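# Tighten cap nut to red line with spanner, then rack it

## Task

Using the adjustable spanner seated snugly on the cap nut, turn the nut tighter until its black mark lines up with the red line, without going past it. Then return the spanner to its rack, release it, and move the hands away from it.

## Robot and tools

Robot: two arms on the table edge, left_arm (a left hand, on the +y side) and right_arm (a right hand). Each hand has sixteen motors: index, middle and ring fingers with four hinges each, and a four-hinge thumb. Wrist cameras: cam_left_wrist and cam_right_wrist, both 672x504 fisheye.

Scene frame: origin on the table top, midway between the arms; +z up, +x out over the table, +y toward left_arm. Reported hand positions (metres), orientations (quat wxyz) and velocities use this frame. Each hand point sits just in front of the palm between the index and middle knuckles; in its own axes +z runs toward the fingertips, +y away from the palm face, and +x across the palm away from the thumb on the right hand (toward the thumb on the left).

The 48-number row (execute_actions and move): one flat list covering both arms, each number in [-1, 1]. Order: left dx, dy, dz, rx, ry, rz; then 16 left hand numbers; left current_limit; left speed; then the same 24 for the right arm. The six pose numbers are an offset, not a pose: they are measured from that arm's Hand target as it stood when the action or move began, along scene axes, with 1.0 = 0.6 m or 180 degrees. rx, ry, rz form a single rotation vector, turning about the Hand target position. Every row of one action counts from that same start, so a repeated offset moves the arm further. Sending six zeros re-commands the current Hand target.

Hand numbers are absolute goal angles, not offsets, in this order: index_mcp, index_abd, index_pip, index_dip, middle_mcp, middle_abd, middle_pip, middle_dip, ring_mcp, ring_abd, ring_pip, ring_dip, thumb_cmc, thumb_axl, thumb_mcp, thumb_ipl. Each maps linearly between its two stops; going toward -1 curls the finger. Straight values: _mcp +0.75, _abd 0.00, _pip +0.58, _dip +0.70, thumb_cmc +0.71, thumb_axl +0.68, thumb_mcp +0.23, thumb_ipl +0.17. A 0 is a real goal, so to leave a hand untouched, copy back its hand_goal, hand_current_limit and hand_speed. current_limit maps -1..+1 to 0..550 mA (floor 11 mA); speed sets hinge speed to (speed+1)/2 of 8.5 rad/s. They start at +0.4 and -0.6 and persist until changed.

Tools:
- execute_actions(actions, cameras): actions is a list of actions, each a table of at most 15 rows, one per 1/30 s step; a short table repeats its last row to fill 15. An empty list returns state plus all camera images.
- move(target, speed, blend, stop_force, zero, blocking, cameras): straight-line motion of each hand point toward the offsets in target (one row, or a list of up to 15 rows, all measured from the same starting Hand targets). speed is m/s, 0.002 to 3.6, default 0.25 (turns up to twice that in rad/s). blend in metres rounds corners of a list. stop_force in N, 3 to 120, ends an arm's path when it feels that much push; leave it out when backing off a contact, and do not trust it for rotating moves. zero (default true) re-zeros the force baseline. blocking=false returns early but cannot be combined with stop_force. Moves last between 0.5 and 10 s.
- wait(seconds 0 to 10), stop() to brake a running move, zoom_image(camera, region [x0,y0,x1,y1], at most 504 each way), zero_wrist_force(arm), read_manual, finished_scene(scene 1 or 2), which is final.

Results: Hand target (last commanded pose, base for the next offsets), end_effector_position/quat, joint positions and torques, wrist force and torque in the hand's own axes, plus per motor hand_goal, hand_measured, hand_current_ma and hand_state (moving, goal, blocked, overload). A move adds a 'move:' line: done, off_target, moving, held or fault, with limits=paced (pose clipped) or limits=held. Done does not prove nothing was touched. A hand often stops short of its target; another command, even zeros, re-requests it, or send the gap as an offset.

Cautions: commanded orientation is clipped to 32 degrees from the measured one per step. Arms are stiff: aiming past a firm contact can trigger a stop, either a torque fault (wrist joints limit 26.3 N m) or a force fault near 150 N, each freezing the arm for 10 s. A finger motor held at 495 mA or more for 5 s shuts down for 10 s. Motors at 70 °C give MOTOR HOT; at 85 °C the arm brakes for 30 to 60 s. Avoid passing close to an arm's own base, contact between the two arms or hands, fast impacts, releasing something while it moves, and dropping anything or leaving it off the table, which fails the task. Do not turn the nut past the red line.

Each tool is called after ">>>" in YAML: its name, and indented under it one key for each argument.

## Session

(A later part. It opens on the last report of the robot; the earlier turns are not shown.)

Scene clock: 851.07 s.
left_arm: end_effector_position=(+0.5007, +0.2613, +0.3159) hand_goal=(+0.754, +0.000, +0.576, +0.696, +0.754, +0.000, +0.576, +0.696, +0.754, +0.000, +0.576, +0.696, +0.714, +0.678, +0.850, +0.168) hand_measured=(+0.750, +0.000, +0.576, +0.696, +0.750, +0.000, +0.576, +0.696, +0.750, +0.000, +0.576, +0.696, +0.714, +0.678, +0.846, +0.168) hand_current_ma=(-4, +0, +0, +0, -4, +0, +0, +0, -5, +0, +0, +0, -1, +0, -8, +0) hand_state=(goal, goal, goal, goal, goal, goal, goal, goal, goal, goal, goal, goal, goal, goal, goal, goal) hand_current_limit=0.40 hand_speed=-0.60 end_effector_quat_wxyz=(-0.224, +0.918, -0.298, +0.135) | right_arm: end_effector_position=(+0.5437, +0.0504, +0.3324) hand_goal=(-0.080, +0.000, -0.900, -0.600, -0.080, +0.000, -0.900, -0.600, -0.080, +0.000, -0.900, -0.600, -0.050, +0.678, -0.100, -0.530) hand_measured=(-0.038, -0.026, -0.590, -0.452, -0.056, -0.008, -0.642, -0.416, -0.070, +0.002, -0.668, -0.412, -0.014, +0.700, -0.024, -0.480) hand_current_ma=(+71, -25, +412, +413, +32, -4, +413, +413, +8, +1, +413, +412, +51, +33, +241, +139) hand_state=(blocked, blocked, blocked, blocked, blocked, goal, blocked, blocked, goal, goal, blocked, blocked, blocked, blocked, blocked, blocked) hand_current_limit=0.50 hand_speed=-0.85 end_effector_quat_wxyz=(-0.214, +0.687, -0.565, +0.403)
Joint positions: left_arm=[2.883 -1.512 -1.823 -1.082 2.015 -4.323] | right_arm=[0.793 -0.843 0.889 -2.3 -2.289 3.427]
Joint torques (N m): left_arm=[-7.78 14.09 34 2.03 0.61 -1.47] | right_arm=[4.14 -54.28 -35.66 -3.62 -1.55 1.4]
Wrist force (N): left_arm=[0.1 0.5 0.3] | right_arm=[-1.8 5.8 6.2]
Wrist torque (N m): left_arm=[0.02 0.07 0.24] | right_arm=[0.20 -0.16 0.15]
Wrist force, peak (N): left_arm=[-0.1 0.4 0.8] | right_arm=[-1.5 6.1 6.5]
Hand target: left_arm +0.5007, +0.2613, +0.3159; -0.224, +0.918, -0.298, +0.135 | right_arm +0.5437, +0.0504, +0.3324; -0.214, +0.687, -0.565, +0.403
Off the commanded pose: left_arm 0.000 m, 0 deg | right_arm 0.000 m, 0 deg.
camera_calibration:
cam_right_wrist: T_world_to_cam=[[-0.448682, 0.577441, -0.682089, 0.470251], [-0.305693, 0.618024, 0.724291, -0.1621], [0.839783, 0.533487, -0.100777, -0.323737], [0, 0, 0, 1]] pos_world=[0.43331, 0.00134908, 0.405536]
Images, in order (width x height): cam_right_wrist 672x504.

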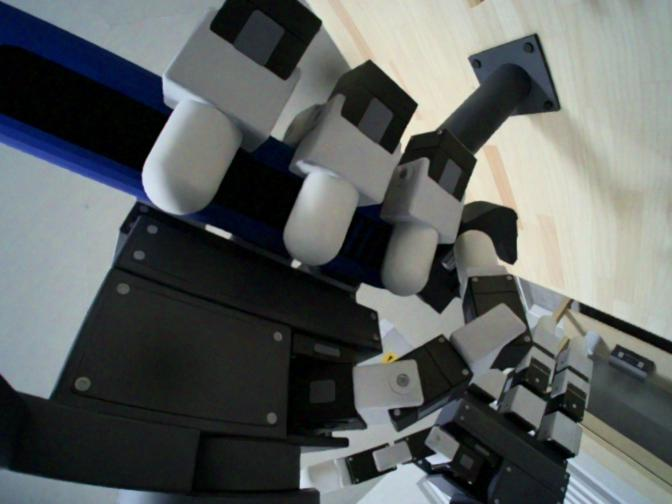

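>>> execute_actions:
  actions:
    - [[0,0,0,0,0,0,0.754,0,0.576,0.696,0.754,0,0.576,0.696,0.754,0,0.576,0.696,0.714,0.678,0.85,0.168,0.4,-0.6,0,0,0,0,0,0,-0.08,0,-0.90,-0.60,-0.08,0,-0.90,-0.60,-0.08,0,-0.90,-0.60,0.0,0.678,0.2,-0.6,0.2,-0.5]]
    - [[0,0,0,0,0,0,0.754,0,0.576,0.696,0.754,0,0.576,0.696,0.754,0,0.576,0.696,0.714,0.678,0.85,0.168,0.4,-0.6,0,0,0,0,0,0,-0.08,0,-0.90,-0.60,-0.08,0,-0.90,-0.60,-0.08,0,-0.90,-0.60,0.17,0.678,0.4,-0.55,0.2,-0.5]]
  cameras: ["cam_left_wrist","cam_right_wrist"]

>>> zoom_image:
  camera: "cam_right_wrist"
  region: [430, 220, 500, 290]

>>> zoom_image:
  camera: "cam_left_wrist"
  region: [50, 180, 140, 270]

Scene clock: 852.97 s.
left_arm: end_effector_position=(+0.5007, +0.2613, +0.3159) hand_goal=(+0.754, +0.000, +0.576, +0.696, +0.754, +0.000, +0.576, +0.696, +0.754, +0.000, +0.576, +0.696, +0.714, +0.678, +0.850, +0.168) hand_measured=(+0.750, +0.000, +0.576, +0.696, +0.750, +0.000, +0.576, +0.696, +0.750, +0.000, +0.576, +0.696, +0.714, +0.678, +0.846, +0.168) hand_current_ma=(-4, +0, +0, +0, -4, +0, +0, +0, -5, +0, +0, +0, -1, +0, -8, +0) hand_state=(goal, goal, goal, goal, goal, goal, goal, goal, goal, goal, goal, goal, goal, goal, goal, goal) hand_current_limit=0.40 hand_speed=-0.60 end_effector_quat_wxyz=(-0.224, +0.918, -0.298, +0.135) | right_arm: end_effector_position=(+0.5437, +0.0504, +0.3324) hand_goal=(-0.080, +0.000, -0.900, -0.600, -0.080, +0.000, -0.900, -0.600, -0.080, +0.000, -0.900, -0.600, +0.170, +0.678, +0.400, -0.550) hand_measured=(-0.042, -0.026, -0.590, -0.452, -0.056, -0.008, -0.642, -0.416, -0.070, +0.002, -0.668, -0.412, +0.160, +0.680, +0.394, -0.552) hand_current_ma=(+63, -25, +330, +330, +30, -4, +330, +330, +8, +1, +330, +330, -8, +1, -4, -1) hand_state=(blocked, blocked, blocked, blocked, blocked, goal, blocked, blocked, goal, goal, blocked, blocked, goal, goal, goal, goal) hand_current_limit=0.20 hand_speed=-0.50 end_effector_quat_wxyz=(-0.214, +0.687, -0.565, +0.403)
Joint positions: left_arm=[2.883 -1.512 -1.823 -1.082 2.015 -4.323] | right_arm=[0.793 -0.843 0.889 -2.3 -2.289 3.427]
Joint torques (N m): left_arm=[-8.26 15.31 34.65 1.92 0.58 -1.03] | right_arm=[3.95 -54.01 -35.18 -3.83 -1.54 1.29]
Wrist force (N): left_arm=[-0.1 0.4 0.4] | right_arm=[-1.7 5.8 6.2]
Wrist torque (N m): left_arm=[0.01 0.09 0.23] | right_arm=[0.21 -0.16 0.15]
Wrist force, peak (N): left_arm=[0.1 0.7 0.5] | right_arm=[-1.5 5.9 6.6]
Hand target: left_arm +0.5007, +0.2613, +0.3159; -0.224, +0.918, -0.298, +0.135 | right_arm +0.5437, +0.0504, +0.3324; -0.214, +0.687, -0.565, +0.403
Off the commanded pose: left_arm 0.000 m, 0 deg | right_arm 0.000 m, 0 deg.
camera_calibration:
cam_left_wrist: T_world_to_cam=[[-0.276121, 0.939053, 0.204782, -0.199405], [0.346082, -0.101631, 0.932684, -0.486801], [0.896652, 0.328405, -0.296927, -0.311164], [0, 0, 0, 1]] pos_world=[0.392419, 0.239965, 0.402473]
cam_right_wrist: T_world_to_cam=[[-0.448682, 0.577441, -0.682089, 0.470251], [-0.305693, 0.618024, 0.724291, -0.1621], [0.839783, 0.533487, -0.100777, -0.323737], [0, 0, 0, 1]] pos_world=[0.43331, 0.00134908, 0.405536]

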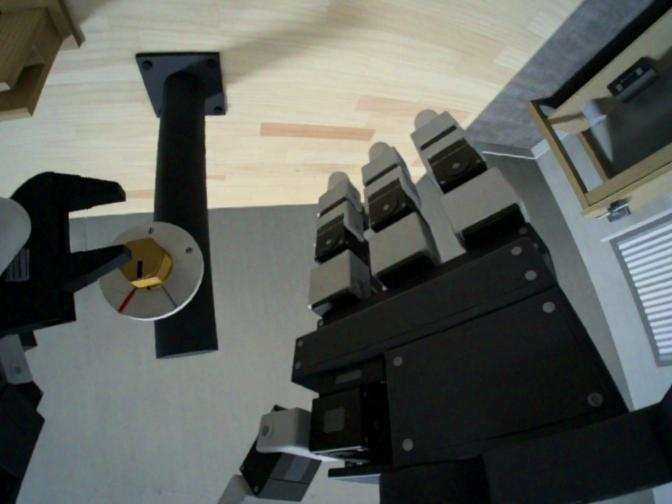

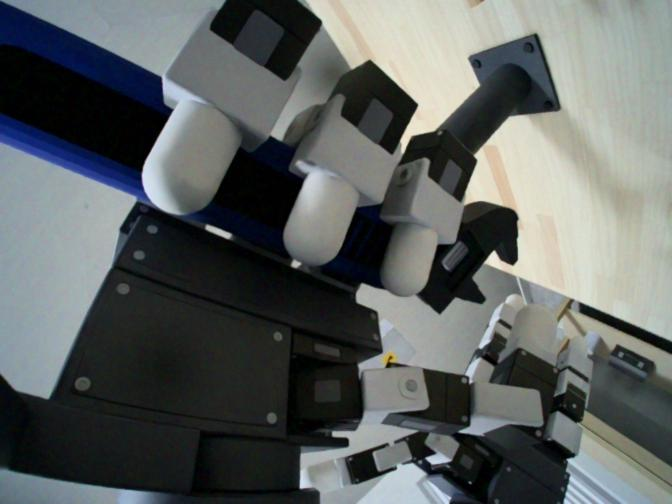

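Scaled by 7.200 from the camera's 672x504 image, which has a finer 960x720 frame.

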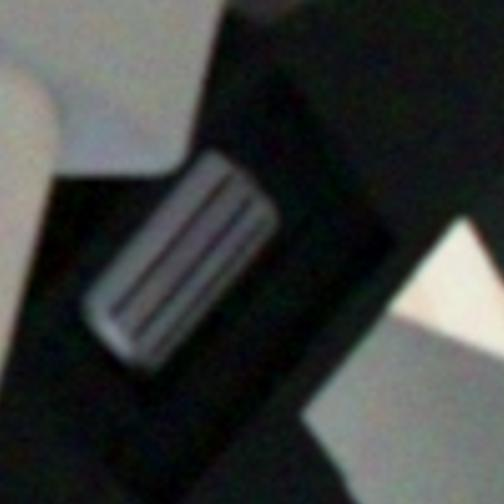

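Scaled by 5.600 from the camera's 672x504 image, which has a finer 960x720 frame.

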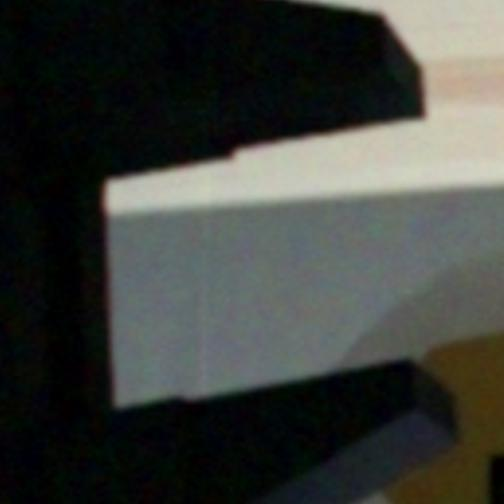

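>>> execute_actions:
  actions:
    - [[0,0,0,0,0,0,0.754,0,0.576,0.696,0.754,0,0.576,0.696,0.754,0,0.576,0.696,0.714,0.678,0.85,0.168,0.4,-0.6,0,0,0,0,0,0,-0.08,0,-0.90,-0.60,-0.08,0,-0.90,-0.60,-0.08,0,-0.90,-0.60,0.15,0.678,0.10,-0.42,0.3,-0.6]]
    - [[0,0,0,0,0,0,0.754,0,0.576,0.696,0.754,0,0.576,0.696,0.754,0,0.576,0.696,0.714,0.678,0.85,0.168,0.4,-0.6,0,0,0,0,0,0,-0.08,0,-0.90,-0.60,-0.08,0,-0.90,-0.60,-0.08,0,-0.90,-0.60,0.15,0.678,-0.14,-0.43,0.5,-0.8]]
    - [[0,0,0,0,0,0,0.754,0,0.576,0.696,0.754,0,0.576,0.696,0.754,0,0.576,0.696,0.714,0.678,0.85,0.168,0.4,-0.6,0,0,0,0,0,0,-0.08,0,-0.90,-0.60,-0.08,0,-0.90,-0.60,-0.08,0,-0.90,-0.60,0.07,0.678,-0.2,-0.46,0.75,-0.85]]
    - [[0,0,0,0,0,0,0.754,0,0.576,0.696,0.754,0,0.576,0.696,0.754,0,0.576,0.696,0.714,0.678,0.85,0.168,0.4,-0.6,0,0,0,0,0,0,-0.08,0,-0.90,-0.60,-0.08,0,-0.90,-0.60,-0.08,0,-0.90,-0.60,0.02,0.678,-0.2,-0.48,0.75,-0.85]]
  cameras: ["cam_left_wrist","cam_right_wrist"]

>>> zoom_image:
  camera: "cam_right_wrist"
  region: [430, 220, 500, 290]

>>> execute_actions:
  actions:
    - [[0,0,0,0,0,0,0.754,0,0.576,0.696,0.754,0,0.576,0.696,0.754,0,0.576,0.696,0.714,0.678,0.85,0.168,0.4,-0.6,0,0,0,0,0,0,-0.08,0,-0.90,-0.60,-0.08,0,-0.90,-0.60,-0.08,0,-0.90,-0.60,-0.02,0.678,-0.2,-0.50,0.75,-0.85]]
  cameras: ["cam_right_wrist"]

>>> zoom_image:
  camera: "cam_right_wrist"
  region: [430, 220, 500, 290]

Scene clock: 855.83 s.
left_arm: end_effector_position=(+0.5007, +0.2613, +0.3159) hand_goal=(+0.754, +0.000, +0.576, +0.696, +0.754, +0.000, +0.576, +0.696, +0.754, +0.000, +0.576, +0.696, +0.714, +0.678, +0.850, +0.168) hand_measured=(+0.750, +0.000, +0.576, +0.696, +0.750, +0.000, +0.576, +0.696, +0.750, +0.000, +0.576, +0.696, +0.714, +0.678, +0.846, +0.168) hand_current_ma=(-4, +0, +0, +0, -4, +0, +0, +0, -5, +0, +0, +0, -1, +0, -8, +0) hand_state=(goal, goal, goal, goal, goal, goal, goal, goal, goal, goal, goal, goal, goal, goal, goal, goal) hand_current_limit=0.40 hand_speed=-0.60 end_effector_quat_wxyz=(-0.224, +0.918, -0.298, +0.135) | right_arm: end_effector_position=(+0.5437, +0.0504, +0.3324) hand_goal=(-0.080, +0.000, -0.900, -0.600, -0.080, +0.000, -0.900, -0.600, -0.080, +0.000, -0.900, -0.600, +0.020, +0.678, -0.200, -0.480) hand_measured=(-0.036, -0.026, -0.590, -0.452, -0.054, -0.008, -0.642, -0.418, -0.070, +0.002, -0.668, -0.412, +0.108, +0.708, -0.022, -0.412) hand_current_ma=(+74, -25, +481, +461, +33, -4, +481, +481, +8, +1, +481, +481, +212, +50, +481, +219) hand_state=(blocked, blocked, blocked, blocked, blocked, goal, blocked, blocked, goal, goal, blocked, blocked, blocked, blocked, blocked, blocked) hand_current_limit=0.75 hand_speed=-0.85 end_effector_quat_wxyz=(-0.214, +0.687, -0.565, +0.403)
Joint positions: left_arm=[2.883 -1.512 -1.823 -1.082 2.015 -4.323] | right_arm=[0.793 -0.843 0.889 -2.3 -2.289 3.427]
Joint torques (N m): left_arm=[-7.11 14.28 33.21 1.99 0.75 -1.39] | right_arm=[2.42 -55.15 -35.38 -4.21 -1.55 1.27]
Wrist force (N): left_arm=[0.0 0.3 0.5] | right_arm=[-1.5 6.1 6.2]
Wrist torque (N m): left_arm=[-0.01 0.09 0.24] | right_arm=[0.23 -0.21 0.18]
Wrist force, peak (N): left_arm=[0.0 0.5 0.8] | right_arm=[-1.8 6.0 6.3]
Hand target: left_arm +0.5007, +0.2613, +0.3159; -0.224, +0.918, -0.298, +0.135 | right_arm +0.5437, +0.0504, +0.3324; -0.214, +0.687, -0.565, +0.403
Off the commanded pose: left_arm 0.000 m, 0 deg | right_arm 0.000 m, 0 deg.
camera_calibration:
cam_left_wrist: T_world_to_cam=[[-0.276121, 0.939053, 0.204782, -0.199405], [0.346082, -0.101631, 0.932684, -0.486801], [0.896652, 0.328405, -0.296927, -0.311164], [0, 0, 0, 1]] pos_world=[0.392419, 0.239965, 0.402473]
cam_right_wrist: T_world_to_cam=[[-0.448682, 0.577441, -0.682089, 0.470251], [-0.305693, 0.618024, 0.724291, -0.1621], [0.839783, 0.533487, -0.100777, -0.323737], [0, 0, 0, 1]] pos_world=[0.43331, 0.00134908, 0.405536]

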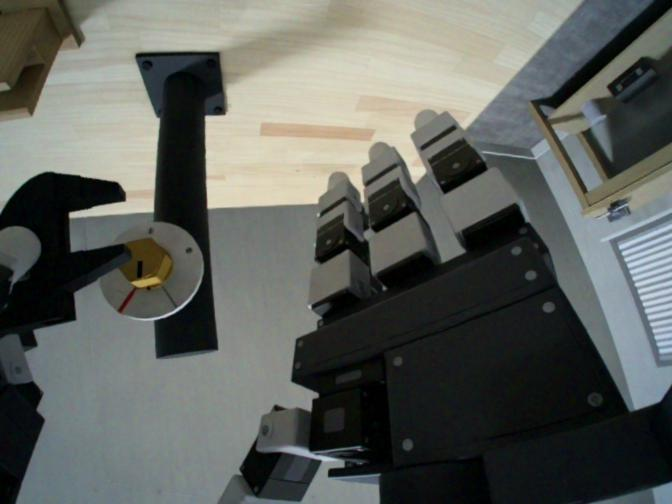

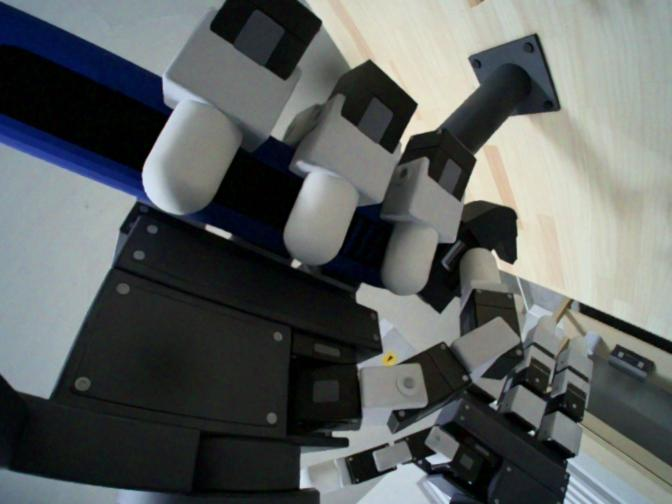

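Scaled by 7.200 from the camera's 672x504 image, which has a finer 960x720 frame.

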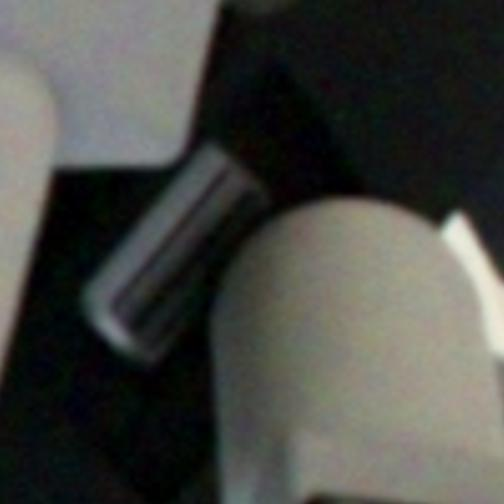

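Scene clock: 856.70 s.
left_arm: end_effector_position=(+0.5007, +0.2613, +0.3159) hand_goal=(+0.754, +0.000, +0.576, +0.696, +0.754, +0.000, +0.576, +0.696, +0.754, +0.000, +0.576, +0.696, +0.714, +0.678, +0.850, +0.168) hand_measured=(+0.750, +0.000, +0.576, +0.696, +0.750, +0.000, +0.576, +0.696, +0.750, +0.000, +0.576, +0.696, +0.714, +0.678, +0.846, +0.168) hand_current_ma=(-4, +0, +0, +0, -4, +0, +0, +0, -5, +0, +0, +0, -1, +0, -8, +0) hand_state=(goal, goal, goal, goal, goal, goal, goal, goal, goal, goal, goal, goal, goal, goal, goal, goal) hand_current_limit=0.40 hand_speed=-0.60 end_effector_quat_wxyz=(-0.224, +0.918, -0.298, +0.135) | right_arm: end_effector_position=(+0.5437, +0.0504, +0.3324) hand_goal=(-0.080, +0.000, -0.900, -0.600, -0.080, +0.000, -0.900, -0.600, -0.080, +0.000, -0.900, -0.600, -0.020, +0.678, -0.200, -0.500) hand_measured=(-0.034, -0.026, -0.590, -0.452, -0.052, -0.008, -0.642, -0.418, -0.068, +0.002, -0.668, -0.412, -0.008, +0.702, -0.044, -0.444) hand_current_ma=(+82, -25, +481, +461, +38, -4, +481, +481, +11, +1, +481, +481, +8, +37, +481, +158) hand_state=(blocked, blocked, blocked, blocked, blocked, goal, blocked, blocked, goal, goal, blocked, blocked, goal, blocked, blocked, blocked) hand_current_limit=0.75 hand_speed=-0.85 end_effector_quat_wxyz=(-0.214, +0.687, -0.565, +0.403)
Joint positions: left_arm=[2.883 -1.512 -1.823 -1.082 2.015 -4.323] | right_arm=[0.793 -0.843 0.889 -2.3 -2.289 3.427]
Joint torques (N m): left_arm=[-8.29 14.65 33.55 2.02 0.65 -1.34] | right_arm=[2.43 -55.02 -35.27 -4.33 -1.53 1.25]
Wrist force (N): left_arm=[-0.1 0.4 0.4] | right_arm=[-1.4 5.9 6.0]
Wrist torque (N m): left_arm=[0.01 0.09 0.23] | right_arm=[0.23 -0.20 0.19]
Wrist force, peak (N): left_arm=[-0.1 0.4 0.8] | right_arm=[-1.7 6.0 6.4]
Hand target: left_arm +0.5007, +0.2613, +0.3159; -0.224, +0.918, -0.298, +0.135 | right_arm +0.5437, +0.0504, +0.3324; -0.214, +0.687, -0.565, +0.403
Off the commanded pose: left_arm 0.000 m, 0 deg | right_arm 0.000 m, 0 deg.
camera_calibration:
cam_right_wrist: T_world_to_cam=[[-0.448682, 0.577441, -0.682089, 0.470251], [-0.305693, 0.618024, 0.724291, -0.1621], [0.839783, 0.533487, -0.100777, -0.323737], [0, 0, 0, 1]] pos_world=[0.43331, 0.00134908, 0.405536]
Images, in order (width x height): cam_right_wrist 672x504.

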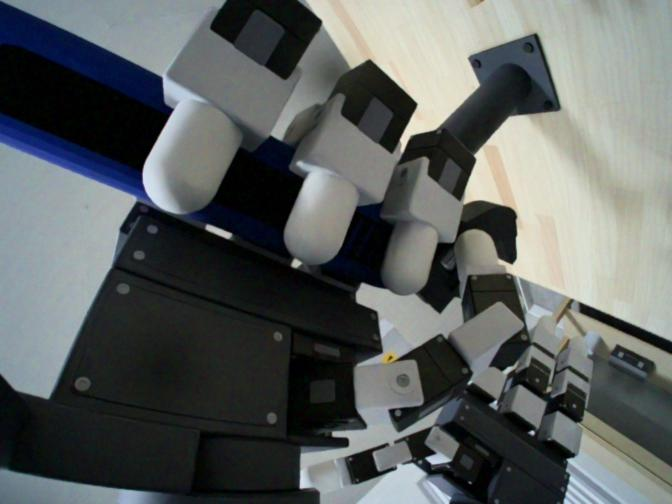

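Scaled by 7.200 from the camera's 672x504 image, which has a finer 960x720 frame.

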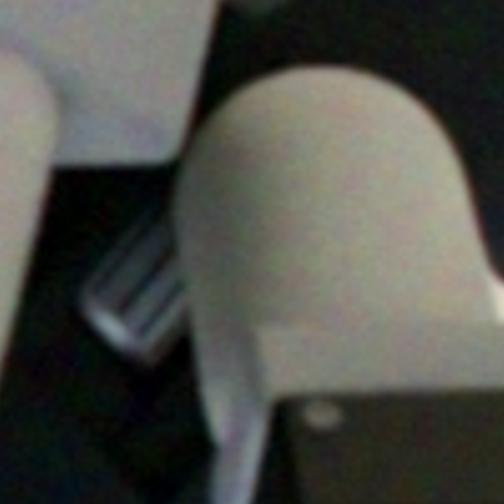

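>>> execute_actions:
  actions:
    - [[0,0,0,0,0,0,0.754,0,0.576,0.696,0.754,0,0.576,0.696,0.754,0,0.576,0.696,0.714,0.678,0.85,0.168,0.4,-0.6,0,0,0,0,0,0,-0.08,0,-0.90,-0.60,-0.08,0,-0.90,-0.60,-0.08,0,-0.90,-0.60,0.0,0.678,0.2,-0.6,0.2,-0.4]]
    - [[0,0,0,0,0,0,0.754,0,0.576,0.696,0.754,0,0.576,0.696,0.754,0,0.576,0.696,0.714,0.678,0.85,0.168,0.4,-0.6,0,0,0,0,0,0,-0.08,0,-0.90,-0.60,-0.08,0,-0.90,-0.60,-0.08,0,-0.90,-0.60,0.17,0.678,0.3,-0.48,0.2,-0.4]]
    - [[0,0,0,0,0,0,0.754,0,0.576,0.696,0.754,0,0.576,0.696,0.754,0,0.576,0.696,0.714,0.678,0.85,0.168,0.4,-0.6,0,0,0,0,0,0,-0.08,0,-0.90,-0.60,-0.08,0,-0.90,-0.60,-0.08,0,-0.90,-0.60,0.16,0.678,-0.14,-0.43,0.5,-0.7]]
    - [[0,0,0,0,0,0,0.754,0,0.576,0.696,0.754,0,0.576,0.696,0.754,0,0.576,0.696,0.714,0.678,0.85,0.168,0.4,-0.6,0,0,0,0,0,0,-0.08,0,-0.90,-0.60,-0.08,0,-0.90,-0.60,-0.08,0,-0.90,-0.60,0.08,0.678,-0.2,-0.46,0.7,-0.85]]
    - [[0,0,0,0,0,0,0.754,0,0.576,0.696,0.754,0,0.576,0.696,0.754,0,0.576,0.696,0.714,0.678,0.85,0.168,0.4,-0.6,0,0,0,0,0,0,-0.08,0,-0.90,-0.60,-0.08,0,-0.90,-0.60,-0.08,0,-0.90,-0.60,0.03,0.678,-0.2,-0.47,0.7,-0.85]]
    - [[0,0,0,0,0,0,0.754,0,0.576,0.696,0.754,0,0.576,0.696,0.754,0,0.576,0.696,0.714,0.678,0.85,0.168,0.4,-0.6,0,0,0,0,0,0,-0.08,0,-0.90,-0.60,-0.08,0,-0.90,-0.60,-0.08,0,-0.90,-0.60,0.0,0.678,-0.2,-0.47,0.7,-0.85]]
    - [[0,0,0,0,0,0,0.754,0,0.576,0.696,0.754,0,0.576,0.696,0.754,0,0.576,0.696,0.714,0.678,0.85,0.168,0.4,-0.6,0,0,0,0,0,0,-0.08,0,-0.90,-0.60,-0.08,0,-0.90,-0.60,-0.08,0,-0.90,-0.60,0.0,0.678,0.2,-0.6,0.2,-0.4]]
    - [[0,0,0,0,0,0,0.754,0,0.576,0.696,0.754,0,0.576,0.696,0.754,0,0.576,0.696,0.714,0.678,0.85,0.168,0.4,-0.6,0,0,0,0,0,0,-0.08,0,-0.90,-0.60,-0.08,0,-0.90,-0.60,-0.08,0,-0.90,-0.60,0.17,0.678,0.4,-0.55,0.2,-0.4]]
  cameras: ["cam_left_wrist","cam_right_wrist"]

>>> zoom_image:
  camera: "cam_left_wrist"
  region: [50, 180, 140, 270]

>>> zoom_image:
  camera: "cam_right_wrist"
  region: [400, 180, 540, 320]

Scene clock: 862.27 s.
left_arm: end_effector_position=(+0.5007, +0.2613, +0.3159) hand_goal=(+0.754, +0.000, +0.576, +0.696, +0.754, +0.000, +0.576, +0.696, +0.754, +0.000, +0.576, +0.696, +0.714, +0.678, +0.850, +0.168) hand_measured=(+0.750, +0.000, +0.576, +0.696, +0.750, +0.000, +0.576, +0.696, +0.750, +0.000, +0.576, +0.696, +0.714, +0.678, +0.846, +0.168) hand_current_ma=(-4, +0, +0, +0, -4, +0, +0, +0, -5, +0, +0, +0, -1, +0, -8, +0) hand_state=(goal, goal, goal, goal, goal, goal, goal, goal, goal, goal, goal, goal, goal, goal, goal, goal) hand_current_limit=0.40 hand_speed=-0.60 end_effector_quat_wxyz=(-0.224, +0.918, -0.298, +0.135) | right_arm: end_effector_position=(+0.5437, +0.0504, +0.3324) hand_goal=(-0.080, +0.000, -0.900, -0.600, -0.080, +0.000, -0.900, -0.600, -0.080, +0.000, -0.900, -0.600, +0.170, +0.678, +0.400, -0.550) hand_measured=(-0.040, -0.026, -0.590, -0.452, -0.056, -0.008, -0.642, -0.418, -0.068, +0.002, -0.668, -0.412, +0.160, +0.680, +0.394, -0.552) hand_current_ma=(+65, -25, +330, +330, +31, -4, +330, +330, +10, +1, +330, +330, -8, +0, -4, -1) hand_state=(blocked, blocked, blocked, blocked, blocked, goal, blocked, blocked, goal, goal, blocked, blocked, goal, goal, goal, goal) hand_current_limit=0.20 hand_speed=-0.40 end_effector_quat_wxyz=(-0.214, +0.687, -0.565, +0.403)
Joint positions: left_arm=[2.883 -1.512 -1.823 -1.082 2.015 -4.323] | right_arm=[0.793 -0.843 0.889 -2.3 -2.289 3.427]
Joint torques (N m): left_arm=[-8.06 14.35 33.86 2.04 0.74 -1.34] | right_arm=[-0.37 -55.96 -34.55 -5.04 -1.56 1.25]
Wrist force (N): left_arm=[0.1 0.3 0.7] | right_arm=[-1.7 6.1 6.5]
Wrist torque (N m): left_arm=[-0.03 0.08 0.24] | right_arm=[0.23 -0.17 0.16]
Wrist force, peak (N): left_arm=[0.0 0.5 0.8] | right_arm=[-1.5 5.8 6.8]
Hand target: left_arm +0.5007, +0.2613, +0.3159; -0.224, +0.918, -0.298, +0.135 | right_arm +0.5437, +0.0504, +0.3324; -0.214, +0.687, -0.565, +0.403
Off the commanded pose: left_arm 0.000 m, 0 deg | right_arm 0.000 m, 0 deg.
camera_calibration:
cam_left_wrist: T_world_to_cam=[[-0.276121, 0.939053, 0.204782, -0.199405], [0.346082, -0.101631, 0.932684, -0.486801], [0.896652, 0.328405, -0.296927, -0.311164], [0, 0, 0, 1]] pos_world=[0.392419, 0.239965, 0.402473]
cam_right_wrist: T_world_to_cam=[[-0.448682, 0.577441, -0.682089, 0.470251], [-0.305693, 0.618024, 0.724291, -0.1621], [0.839783, 0.533487, -0.100777, -0.323737], [0, 0, 0, 1]] pos_world=[0.43331, 0.00134908, 0.405536]

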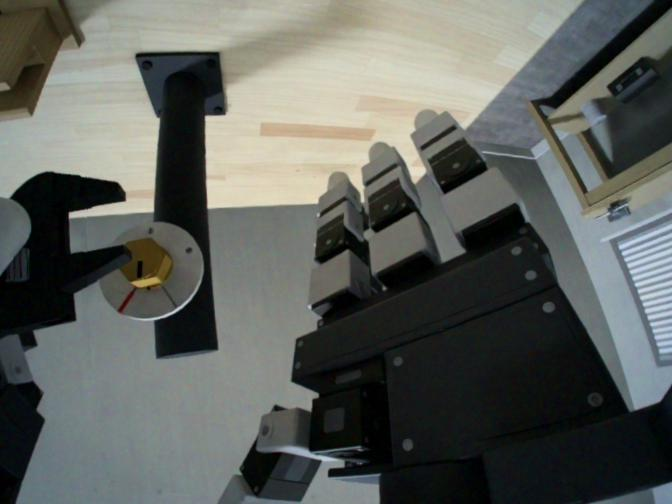

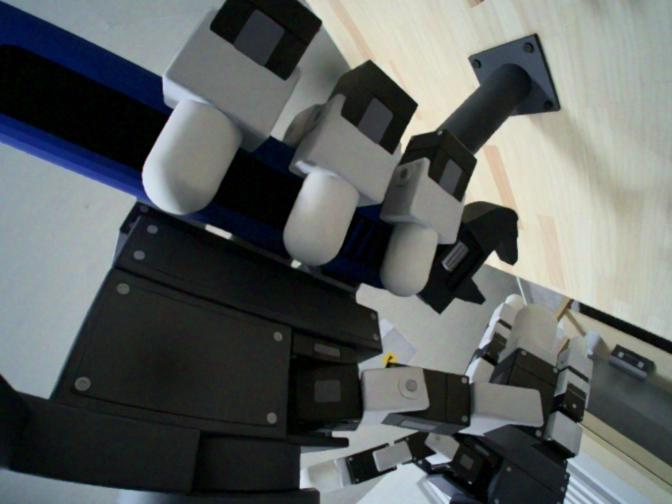

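Scaled by 5.600 from the camera's 672x504 image, which has a finer 960x720 frame.

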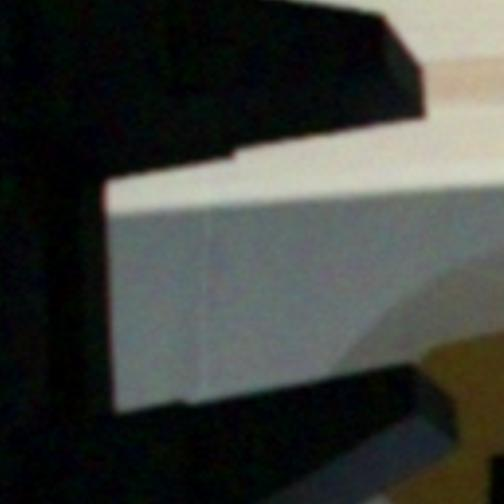

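Scaled by 3.600 from the camera's 672x504 image, which has a finer 960x720 frame.

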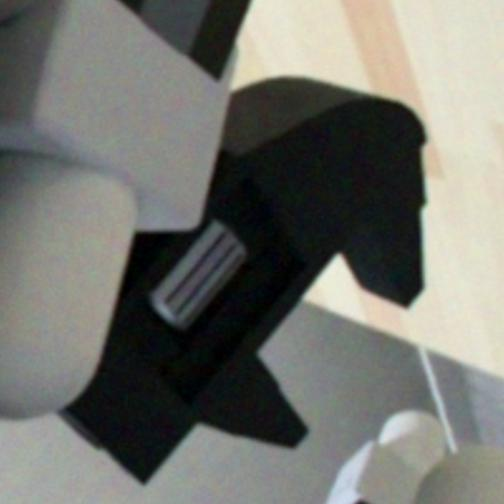

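>>> execute_actions:
  actions:
    - [[0,0,0,0,0,0,0.754,0,0.576,0.696,0.754,0,0.576,0.696,0.754,0,0.576,0.696,0.714,0.678,0.85,0.168,0.4,-0.6,0,0,0,0,0,0,-0.08,0,-0.90,-0.60,-0.08,0,-0.90,-0.60,-0.08,0,-0.90,-0.60,0.17,0.678,0.2,-0.44,0.2,-0.4]]
    - [[0,0,0,0,0,0,0.754,0,0.576,0.696,0.754,0,0.576,0.696,0.754,0,0.576,0.696,0.714,0.678,0.85,0.168,0.4,-0.6,0,0,0,0,0,0,-0.08,0,-0.90,-0.60,-0.08,0,-0.90,-0.60,-0.08,0,-0.90,-0.60,0.16,0.678,-0.14,-0.43,0.5,-0.7]]
    - [[0,0,0,0,0,0,0.754,0,0.576,0.696,0.754,0,0.576,0.696,0.754,0,0.576,0.696,0.714,0.678,0.85,0.168,0.4,-0.6,0,0,0,0,0,0,-0.08,0,-0.90,-0.60,-0.08,0,-0.90,-0.60,-0.08,0,-0.90,-0.60,0.08,0.678,-0.2,-0.46,0.7,-0.85]]
    - [[0,0,0,0,0,0,0.754,0,0.576,0.696,0.754,0,0.576,0.696,0.754,0,0.576,0.696,0.714,0.678,0.85,0.168,0.4,-0.6,0,0,0,0,0,0,-0.08,0,-0.90,-0.60,-0.08,0,-0.90,-0.60,-0.08,0,-0.90,-0.60,0.03,0.678,-0.2,-0.47,0.7,-0.85]]
    - [[0,0,0,0,0,0,0.754,0,0.576,0.696,0.754,0,0.576,0.696,0.754,0,0.576,0.696,0.714,0.678,0.85,0.168,0.4,-0.6,0,0,0,0,0,0,-0.08,0,-0.90,-0.60,-0.08,0,-0.90,-0.60,-0.08,0,-0.90,-0.60,0.0,0.678,-0.2,-0.47,0.7,-0.85]]
    - [[0,0,0,0,0,0,0.754,0,0.576,0.696,0.754,0,0.576,0.696,0.754,0,0.576,0.696,0.714,0.678,0.85,0.168,0.4,-0.6,0,0,0,0,0,0,-0.08,0,-0.90,-0.60,-0.08,0,-0.90,-0.60,-0.08,0,-0.90,-0.60,0.0,0.678,0.2,-0.6,0.2,-0.4]]
    - [[0,0,0,0,0,0,0.754,0,0.576,0.696,0.754,0,0.576,0.696,0.754,0,0.576,0.696,0.714,0.678,0.85,0.168,0.4,-0.6,0,0,0,0,0,0,-0.08,0,-0.90,-0.60,-0.08,0,-0.90,-0.60,-0.08,0,-0.90,-0.60,0.26,0.678,0.8,-0.86,0.2,-0.4]]
  cameras: ["cam_left_wrist","cam_right_wrist"]

>>> zoom_image:
  camera: "cam_left_wrist"
  region: [50, 180, 140, 270]

>>> zoom_image:
  camera: "cam_right_wrist"
  region: [400, 180, 540, 320]

Scene clock: 866.73 s.
left_arm: end_effector_position=(+0.5007, +0.2613, +0.3159) hand_goal=(+0.754, +0.000, +0.576, +0.696, +0.754, +0.000, +0.576, +0.696, +0.754, +0.000, +0.576, +0.696, +0.714, +0.678, +0.850, +0.168) hand_measured=(+0.750, +0.000, +0.576, +0.696, +0.750, +0.000, +0.576, +0.696, +0.750, +0.000, +0.576, +0.696, +0.714, +0.678, +0.846, +0.168) hand_current_ma=(-4, +0, +0, +0, -4, +0, +0, +0, -5, +0, +0, +0, -1, +0, -8, +0) hand_state=(goal, goal, goal, goal, goal, goal, goal, goal, goal, goal, goal, goal, goal, goal, goal, goal) hand_current_limit=0.40 hand_speed=-0.60 end_effector_quat_wxyz=(-0.224, +0.918, -0.298, +0.135) | right_arm: end_effector_position=(+0.5437, +0.0504, +0.3324) hand_goal=(-0.080, +0.000, -0.900, -0.600, -0.080, +0.000, -0.900, -0.600, -0.080, +0.000, -0.900, -0.600, +0.260, +0.678, +0.800, -0.860) hand_measured=(-0.040, -0.026, -0.590, -0.452, -0.056, -0.008, -0.642, -0.418, -0.068, +0.002, -0.668, -0.412, +0.248, +0.680, +0.794, -0.858) hand_current_ma=(+65, -25, +330, +330, +32, -4, +330, +330, +10, +1, +330, +330, -9, +1, -6, +1) hand_state=(blocked, blocked, blocked, blocked, blocked, goal, blocked, blocked, goal, goal, blocked, blocked, goal, goal, goal, goal) hand_current_limit=0.20 hand_speed=-0.40 end_effector_quat_wxyz=(-0.214, +0.687, -0.565, +0.403)
Joint positions: left_arm=[2.883 -1.512 -1.823 -1.082 2.015 -4.323] | right_arm=[0.793 -0.843 0.889 -2.3 -2.289 3.427]
Joint torques (N m): left_arm=[-7.06 13.93 34.52 1.95 0.56 -1.18] | right_arm=[-2.07 -57.21 -33.87 -5.63 -1.62 1.17]
Wrist force (N): left_arm=[0.0 0.3 0.3] | right_arm=[-1.3 6.0 6.4]
Wrist torque (N m): left_arm=[-0.01 0.07 0.24] | right_arm=[0.24 -0.21 0.19]
Wrist force, peak (N): left_arm=[-0.2 0.7 0.7] | right_arm=[-1.6 6.0 6.5]
Hand target: left_arm +0.5007, +0.2613, +0.3159; -0.224, +0.918, -0.298, +0.135 | right_arm +0.5437, +0.0504, +0.3324; -0.214, +0.687, -0.565, +0.403
Off the commanded pose: left_arm 0.000 m, 0 deg | right_arm 0.000 m, 0 deg.
camera_calibration:
cam_left_wrist: T_world_to_cam=[[-0.276121, 0.939053, 0.204782, -0.199405], [0.346082, -0.101631, 0.932684, -0.486801], [0.896652, 0.328405, -0.296927, -0.311164], [0, 0, 0, 1]] pos_world=[0.392419, 0.239965, 0.402473]
cam_right_wrist: T_world_to_cam=[[-0.448682, 0.577441, -0.682089, 0.470251], [-0.305693, 0.618024, 0.724291, -0.1621], [0.839783, 0.533487, -0.100777, -0.323737], [0, 0, 0, 1]] pos_world=[0.43331, 0.00134908, 0.405536]

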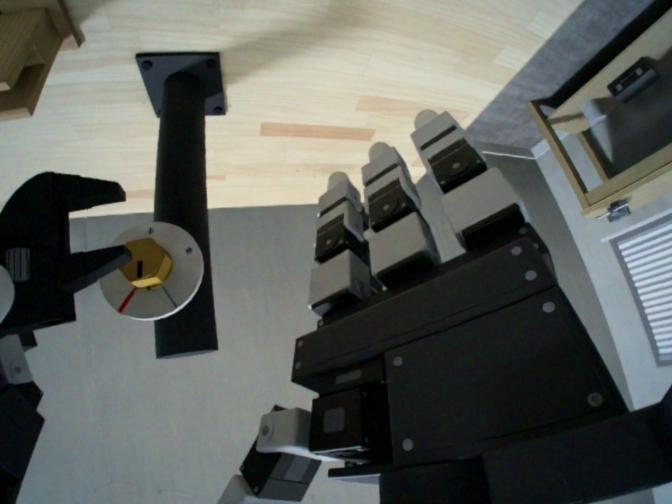

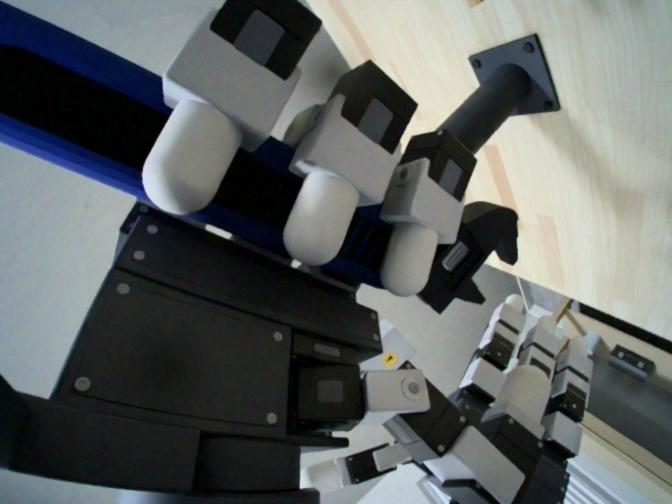

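Scaled by 5.600 from the camera's 672x504 image, which has a finer 960x720 frame.

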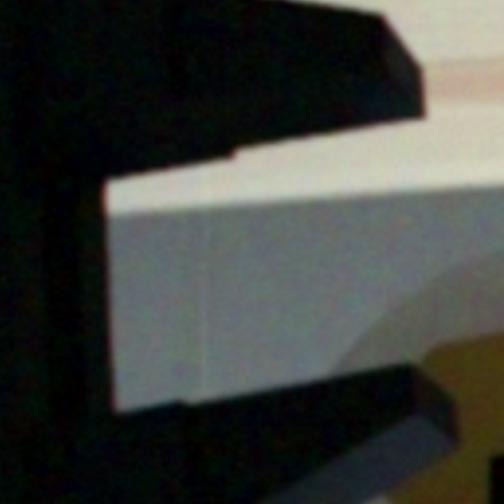

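Scaled by 3.600 from the camera's 672x504 image, which has a finer 960x720 frame.

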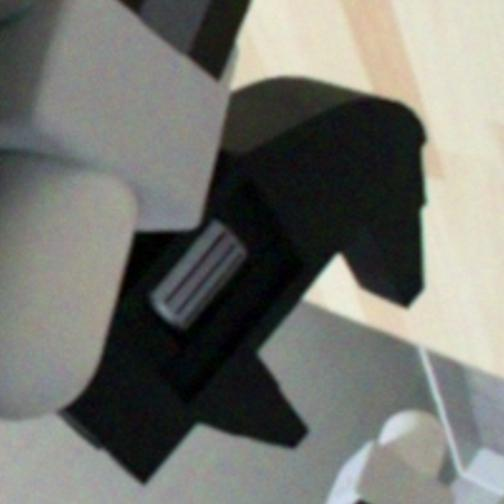

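>>> move:
  target: [0,0,0,0,0,0,0.754,0,0.576,0.696,0.754,0,0.576,0.696,0.754,0,0.576,0.696,0.714,0.678,0.85,0.168,0.4,-0.6,0.0372,0.0001,-0.0007,0,0,0,-0.08,0,-0.90,-0.60,-0.08,0,-0.90,-0.60,-0.08,0,-0.90,-0.60,0.26,0.678,0.8,-0.86,0.2,-0.4]
  speed: 0.04
  stop_force: 5
  cameras: ["cam_left_wrist","cam_right_wrist"]

>>> zoom_image:
  camera: "cam_left_wrist"
  region: [60, 180, 220, 330]

>>> zoom_image:
  camera: "cam_right_wrist"
  region: [400, 180, 540, 320]

Scene clock: 868.67 s.
left_arm: end_effector_position=(+0.5007, +0.2613, +0.3159) hand_goal=(+0.754, +0.000, +0.576, +0.696, +0.754, +0.000, +0.576, +0.696, +0.754, +0.000, +0.576, +0.696, +0.714, +0.678, +0.850, +0.168) hand_measured=(+0.750, +0.000, +0.576, +0.696, +0.750, +0.000, +0.576, +0.696, +0.750, +0.000, +0.576, +0.696, +0.714, +0.678, +0.846, +0.168) hand_current_ma=(-4, +0, +0, +0, -4, +0, +0, +0, -5, +0, +0, +0, -1, +0, -8, +0) hand_state=(goal, goal, goal, goal, goal, goal, goal, goal, goal, goal, goal, goal, goal, goal, goal, goal) hand_current_limit=0.40 hand_speed=-0.60 end_effector_quat_wxyz=(-0.224, +0.918, -0.298, +0.135) | right_arm: end_effector_position=(+0.5660, +0.0505, +0.3320) hand_goal=(-0.080, +0.000, -0.900, -0.600, -0.080, +0.000, -0.900, -0.600, -0.080, +0.000, -0.900, -0.600, +0.260, +0.678, +0.800, -0.860) hand_measured=(-0.040, -0.026, -0.590, -0.452, -0.056, -0.008, -0.642, -0.418, -0.068, +0.002, -0.668, -0.412, +0.248, +0.680, +0.794, -0.858) hand_current_ma=(+65, -25, +330, +330, +32, -4, +330, +330, +10, +1, +330, +330, -9, +1, -6, +1) hand_state=(blocked, blocked, blocked, blocked, blocked, goal, blocked, blocked, goal, goal, blocked, blocked, goal, goal, goal, goal) hand_current_limit=0.20 hand_speed=-0.40 end_effector_quat_wxyz=(-0.214, +0.687, -0.565, +0.403)
Joint positions: left_arm=[2.883 -1.512 -1.823 -1.082 2.015 -4.323] | right_arm=[0.773 -0.796 0.812 -2.282 -2.277 3.407]
Joint torques (N m): left_arm=[-7.06 14.63 34.98 1.94 0.75 -1.45] | right_arm=[-13.68 -52.18 -36.88 -1.42 -0.13 -2.67]
Wrist force (N): left_arm=[0.2 0.5 0.2] | right_arm=[-1.4 5.5 5.9]
Wrist torque (N m): left_arm=[0.03 0.05 0.25] | right_arm=[0.21 -0.20 0.17]
Wrist force, peak (N): left_arm=[0.3 0.7 0.6] | right_arm=[-1.5 5.9 6.5]
Hand target: left_arm +0.5007, +0.2613, +0.3159; -0.224, +0.918, -0.298, +0.135 | right_arm +0.5660, +0.0505, +0.3320; -0.214, +0.687, -0.565, +0.403
Off the commanded pose: left_arm 0.000 m, 0 deg | right_arm 0.000 m, 0 deg.
move: done
camera_calibration:
cam_left_wrist: T_world_to_cam=[[-0.276121, 0.939053, 0.204782, -0.199405], [0.346082, -0.101631, 0.932684, -0.486801], [0.896652, 0.328405, -0.296927, -0.311164], [0, 0, 0, 1]] pos_world=[0.392419, 0.239965, 0.402473]
cam_right_wrist: T_world_to_cam=[[-0.448682, 0.577441, -0.682089, 0.479961], [-0.305693, 0.618024, 0.724291, -0.154891], [0.839783, 0.533487, -0.100777, -0.342599], [0, 0, 0, 1]] pos_world=[0.45571, 0.00134908, 0.405036]

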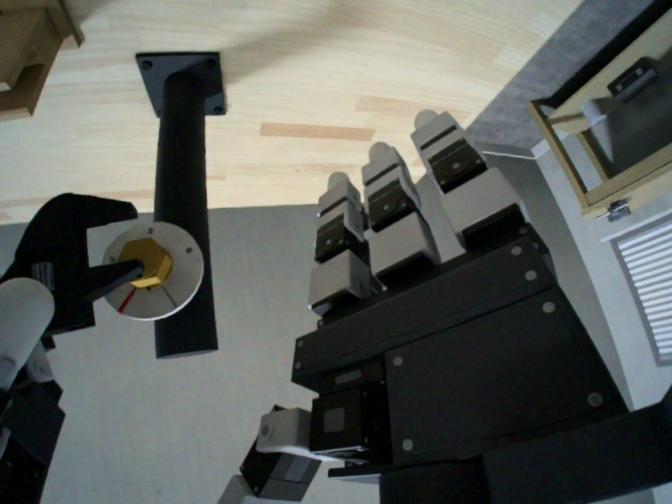

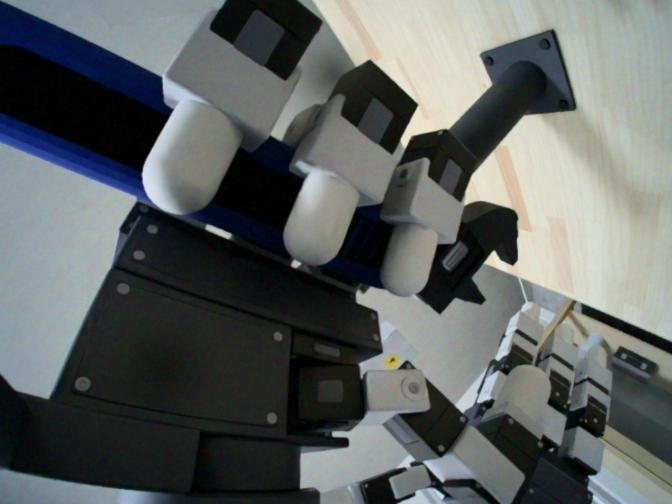

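Scaled by 3.150 from the camera's 672x504 image, which has a finer 960x720 frame.

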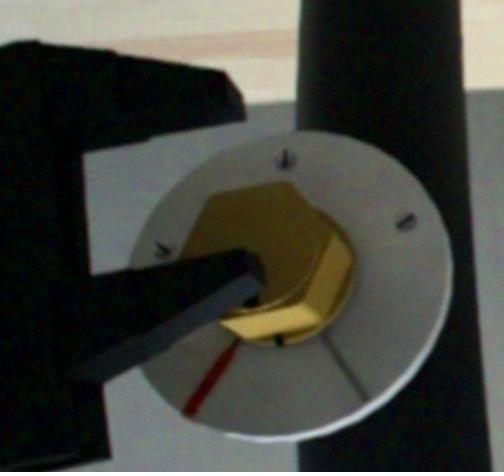

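Scaled by 3.600 from the camera's 672x504 image, which has a finer 960x720 frame.

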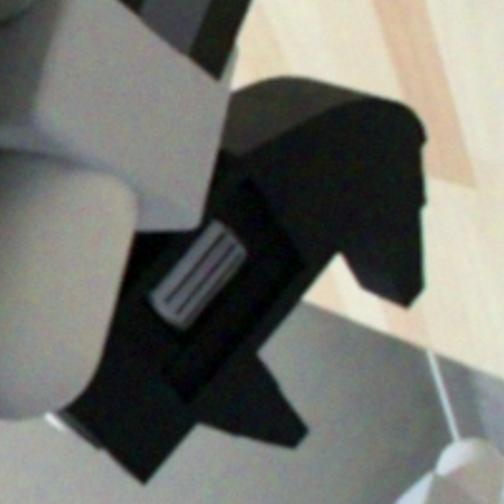

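>>> move:
  target: [0,0,0,0,0,0,0.754,0,0.576,0.696,0.754,0,0.576,0.696,0.754,0,0.576,0.696,0.714,0.678,0.85,0.168,0.4,-0.6,0.008,-0.0028,0.0068,0,0,0,-0.08,0,-0.90,-0.60,-0.08,0,-0.90,-0.60,-0.08,0,-0.90,-0.60,0.26,0.678,0.8,-0.86,0.2,-0.4]
  speed: 0.03
  stop_force: 5
  cameras: ["cam_left_wrist","cam_right_wrist"]

>>> zoom_image:
  camera: "cam_left_wrist"
  region: [60, 180, 220, 330]

Scene clock: 872.13 s.
left_arm: end_effector_position=(+0.5007, +0.2613, +0.3159) hand_goal=(+0.754, +0.000, +0.576, +0.696, +0.754, +0.000, +0.576, +0.696, +0.754, +0.000, +0.576, +0.696, +0.714, +0.678, +0.850, +0.168) hand_measured=(+0.750, +0.000, +0.576, +0.696, +0.750, +0.000, +0.576, +0.696, +0.750, +0.000, +0.576, +0.696, +0.714, +0.678, +0.846, +0.168) hand_current_ma=(-4, +0, +0, +0, -4, +0, +0, +0, -5, +0, +0, +0, -1, +0, -8, +0) hand_state=(goal, goal, goal, goal, goal, goal, goal, goal, goal, goal, goal, goal, goal, goal, goal, goal) hand_current_limit=0.40 hand_speed=-0.60 end_effector_quat_wxyz=(-0.224, +0.918, -0.298, +0.135) | right_arm: end_effector_position=(+0.5708, +0.0488, +0.3361) hand_goal=(-0.080, +0.000, -0.900, -0.600, -0.080, +0.000, -0.900, -0.600, -0.080, +0.000, -0.900, -0.600, +0.260, +0.678, +0.800, -0.860) hand_measured=(-0.040, -0.026, -0.590, -0.452, -0.056, -0.008, -0.642, -0.418, -0.068, +0.002, -0.668, -0.412, +0.248, +0.680, +0.794, -0.858) hand_current_ma=(+65, -25, +330, +330, +32, -4, +330, +330, +10, +1, +330, +330, -9, +1, -6, +1) hand_state=(blocked, blocked, blocked, blocked, blocked, goal, blocked, blocked, goal, goal, blocked, blocked, goal, goal, goal, goal) hand_current_limit=0.20 hand_speed=-0.40 end_effector_quat_wxyz=(-0.214, +0.687, -0.565, +0.403)
Joint positions: left_arm=[2.883 -1.512 -1.823 -1.082 2.015 -4.323] | right_arm=[0.768 -0.79 0.791 -2.271 -2.273 3.401]
Joint torques (N m): left_arm=[-7.68 15.49 34.1 2.08 0.68 -1.34] | right_arm=[-13.42 -52.32 -37.63 -1.49 -0.1 -2.76]
Wrist force (N): left_arm=[0.0 0.4 0.5] | right_arm=[-1.6 5.8 6.1]
Wrist torque (N m): left_arm=[-0.02 0.09 0.23] | right_arm=[0.23 -0.18 0.17]
Wrist force, peak (N): left_arm=[0.2 0.5 0.7] | right_arm=[-1.5 6.1 6.3]
Hand target: left_arm +0.5007, +0.2613, +0.3159; -0.224, +0.918, -0.298, +0.135 | right_arm +0.5708, +0.0488, +0.3361; -0.214, +0.687, -0.565, +0.403
Off the commanded pose: left_arm 0.000 m, 0 deg | right_arm 0.000 m, 0 deg.
move: done
camera_calibration:
cam_left_wrist: T_world_to_cam=[[-0.276121, 0.939053, 0.204782, -0.199405], [0.346082, -0.101631, 0.932684, -0.486801], [0.896652, 0.328405, -0.296927, -0.311164], [0, 0, 0, 1]] pos_world=[0.392419, 0.239965, 0.402473]
cam_right_wrist: T_world_to_cam=[[-0.448682, 0.577441, -0.682089, 0.485893], [-0.305693, 0.618024, 0.724291, -0.155342], [0.839783, 0.533487, -0.100777, -0.34531], [0, 0, 0, 1]] pos_world=[0.46051, -0.000350916, 0.409136]

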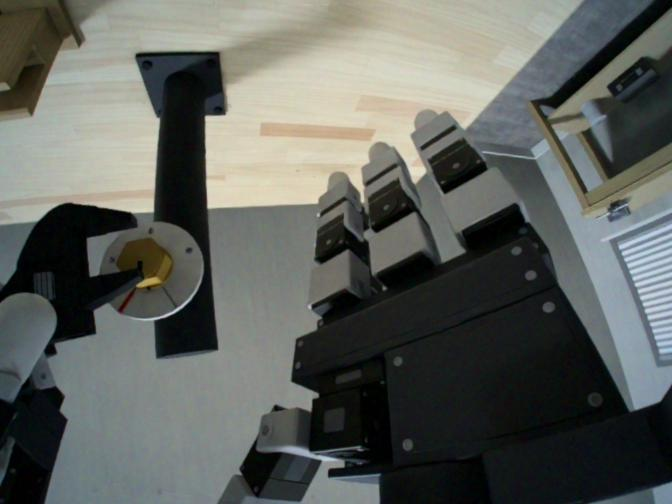

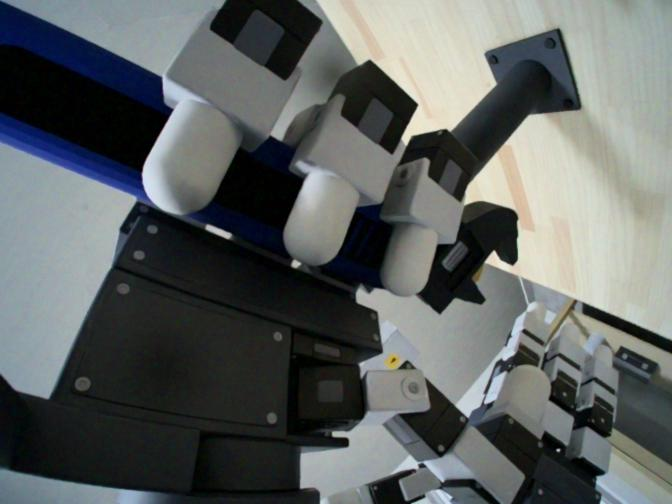

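Scaled by 3.150 from the camera's 672x504 image, which has a finer 960x720 frame.

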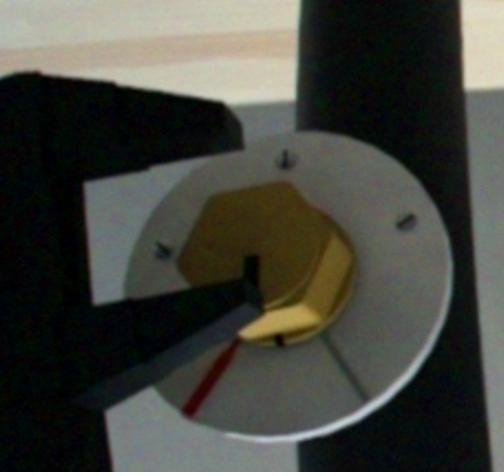

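>>> zoom_image:
  camera: "cam_left_wrist"
  region: [84, 215, 184, 290]

Scaled by 5.040 from the camera's 672x504 image, which has a finer 960x720 frame.

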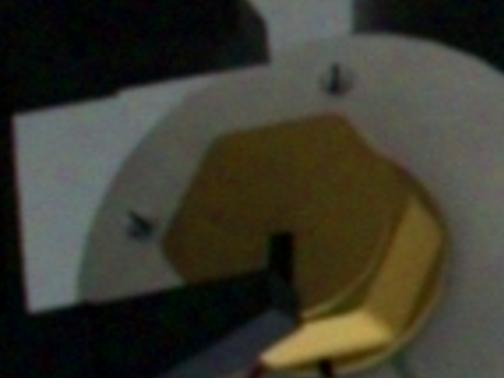

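>>> move:
  target: [0,0,0,0,0,0,0.754,0,0.576,0.696,0.754,0,0.576,0.696,0.754,0,0.576,0.696,0.714,0.678,0.85,0.168,0.4,-0.6,0.0317,0,0,0,0,0,-0.08,0,-0.90,-0.60,-0.08,0,-0.90,-0.60,-0.08,0,-0.90,-0.60,0.26,0.678,0.8,-0.86,0.2,-0.4]
  speed: 0.015
  stop_force: 4
  cameras: ["cam_left_wrist","cam_right_wrist"]

>>> zoom_image:
  camera: "cam_left_wrist"
  region: [84, 215, 184, 290]

Scene clock: 875.80 s.
left_arm: end_effector_position=(+0.5007, +0.2613, +0.3159) hand_goal=(+0.754, +0.000, +0.576, +0.696, +0.754, +0.000, +0.576, +0.696, +0.754, +0.000, +0.576, +0.696, +0.714, +0.678, +0.850, +0.168) hand_measured=(+0.750, +0.000, +0.576, +0.696, +0.750, +0.000, +0.576, +0.696, +0.750, +0.000, +0.576, +0.696, +0.714, +0.678, +0.846, +0.168) hand_current_ma=(-4, +0, +0, +0, -4, +0, +0, +0, -5, +0, +0, +0, -1, +0, -8, +0) hand_state=(goal, goal, goal, goal, goal, goal, goal, goal, goal, goal, goal, goal, goal, goal, goal, goal) hand_current_limit=0.40 hand_speed=-0.60 end_effector_quat_wxyz=(-0.224, +0.918, -0.298, +0.135) | right_arm: end_effector_position=(+0.5832, +0.0488, +0.3360) hand_goal=(-0.080, +0.000, -0.900, -0.600, -0.080, +0.000, -0.900, -0.600, -0.080, +0.000, -0.900, -0.600, +0.260, +0.678, +0.800, -0.860) hand_measured=(-0.050, -0.024, -0.590, -0.452, -0.062, -0.008, -0.642, -0.418, -0.072, +0.002, -0.668, -0.412, +0.248, +0.680, +0.794, -0.858) hand_current_ma=(+40, -21, +330, +330, +19, -4, +330, +330, +5, +1, +330, +330, -8, +1, -6, +1) hand_state=(blocked, blocked, blocked, blocked, goal, goal, blocked, blocked, goal, goal, blocked, blocked, goal, goal, goal, goal) hand_current_limit=0.20 hand_speed=-0.40 end_effector_quat_wxyz=(-0.214, +0.687, -0.565, +0.403)
Joint positions: left_arm=[2.883 -1.512 -1.823 -1.082 2.015 -4.323] | right_arm=[0.757 -0.761 0.742 -2.258 -2.266 3.39]
Joint torques (N m): left_arm=[-7.51 15.01 33.72 1.89 0.55 -1.37] | right_arm=[13.36 -78.03 -18.95 -6.74 -3.05 2.05]
Wrist force (N): left_arm=[-0.2 0.4 0.4] | right_arm=[-1.5 5.7 6.0]
Wrist torque (N m): left_arm=[0.00 0.11 0.21] | right_arm=[0.22 -0.19 0.11]
Wrist force, peak (N): left_arm=[-0.2 0.5 0.7] | right_arm=[-1.1 9.4 3.6]
Hand target: left_arm +0.5007, +0.2613, +0.3159; -0.224, +0.918, -0.298, +0.135 | right_arm +0.5832, +0.0488, +0.3360; -0.214, +0.687, -0.565, +0.403 (not the last commanded pose)
Off the commanded pose: left_arm 0.000 m, 0 deg | right_arm 0.007 m, 0 deg.
move: contact (right_arm)
camera_calibration:
cam_left_wrist: T_world_to_cam=[[-0.276121, 0.939053, 0.204782, -0.199405], [0.346082, -0.101631, 0.932684, -0.486801], [0.896652, 0.328405, -0.296927, -0.311164], [0, 0, 0, 1]] pos_world=[0.392419, 0.239965, 0.402473]
cam_right_wrist: T_world_to_cam=[[-0.44866, 0.577419, -0.682123, 0.491459], [-0.305826, 0.617978, 0.724274, -0.151482], [0.839747, 0.533564, -0.100673, -0.355748], [0, 0, 0, 1]] pos_world=[0.47291, -0.000351156, 0.409136]

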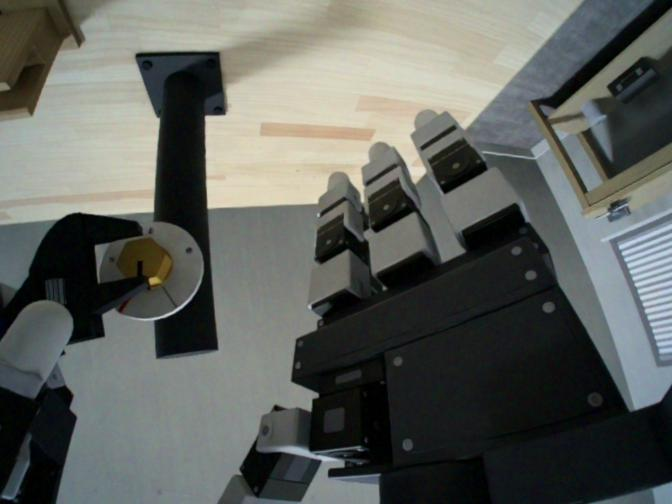

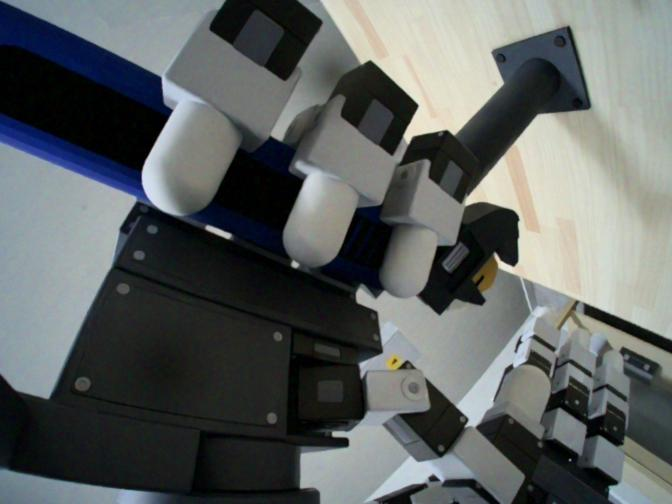

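Scaled by 5.040 from the camera's 672x504 image, which has a finer 960x720 frame.

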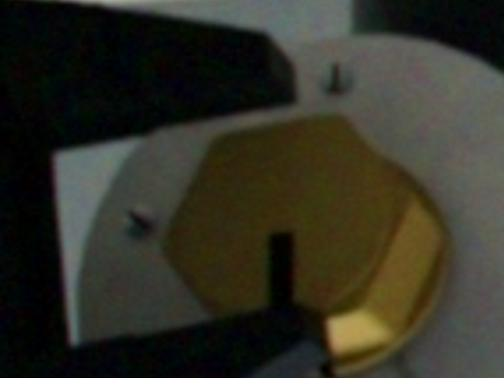

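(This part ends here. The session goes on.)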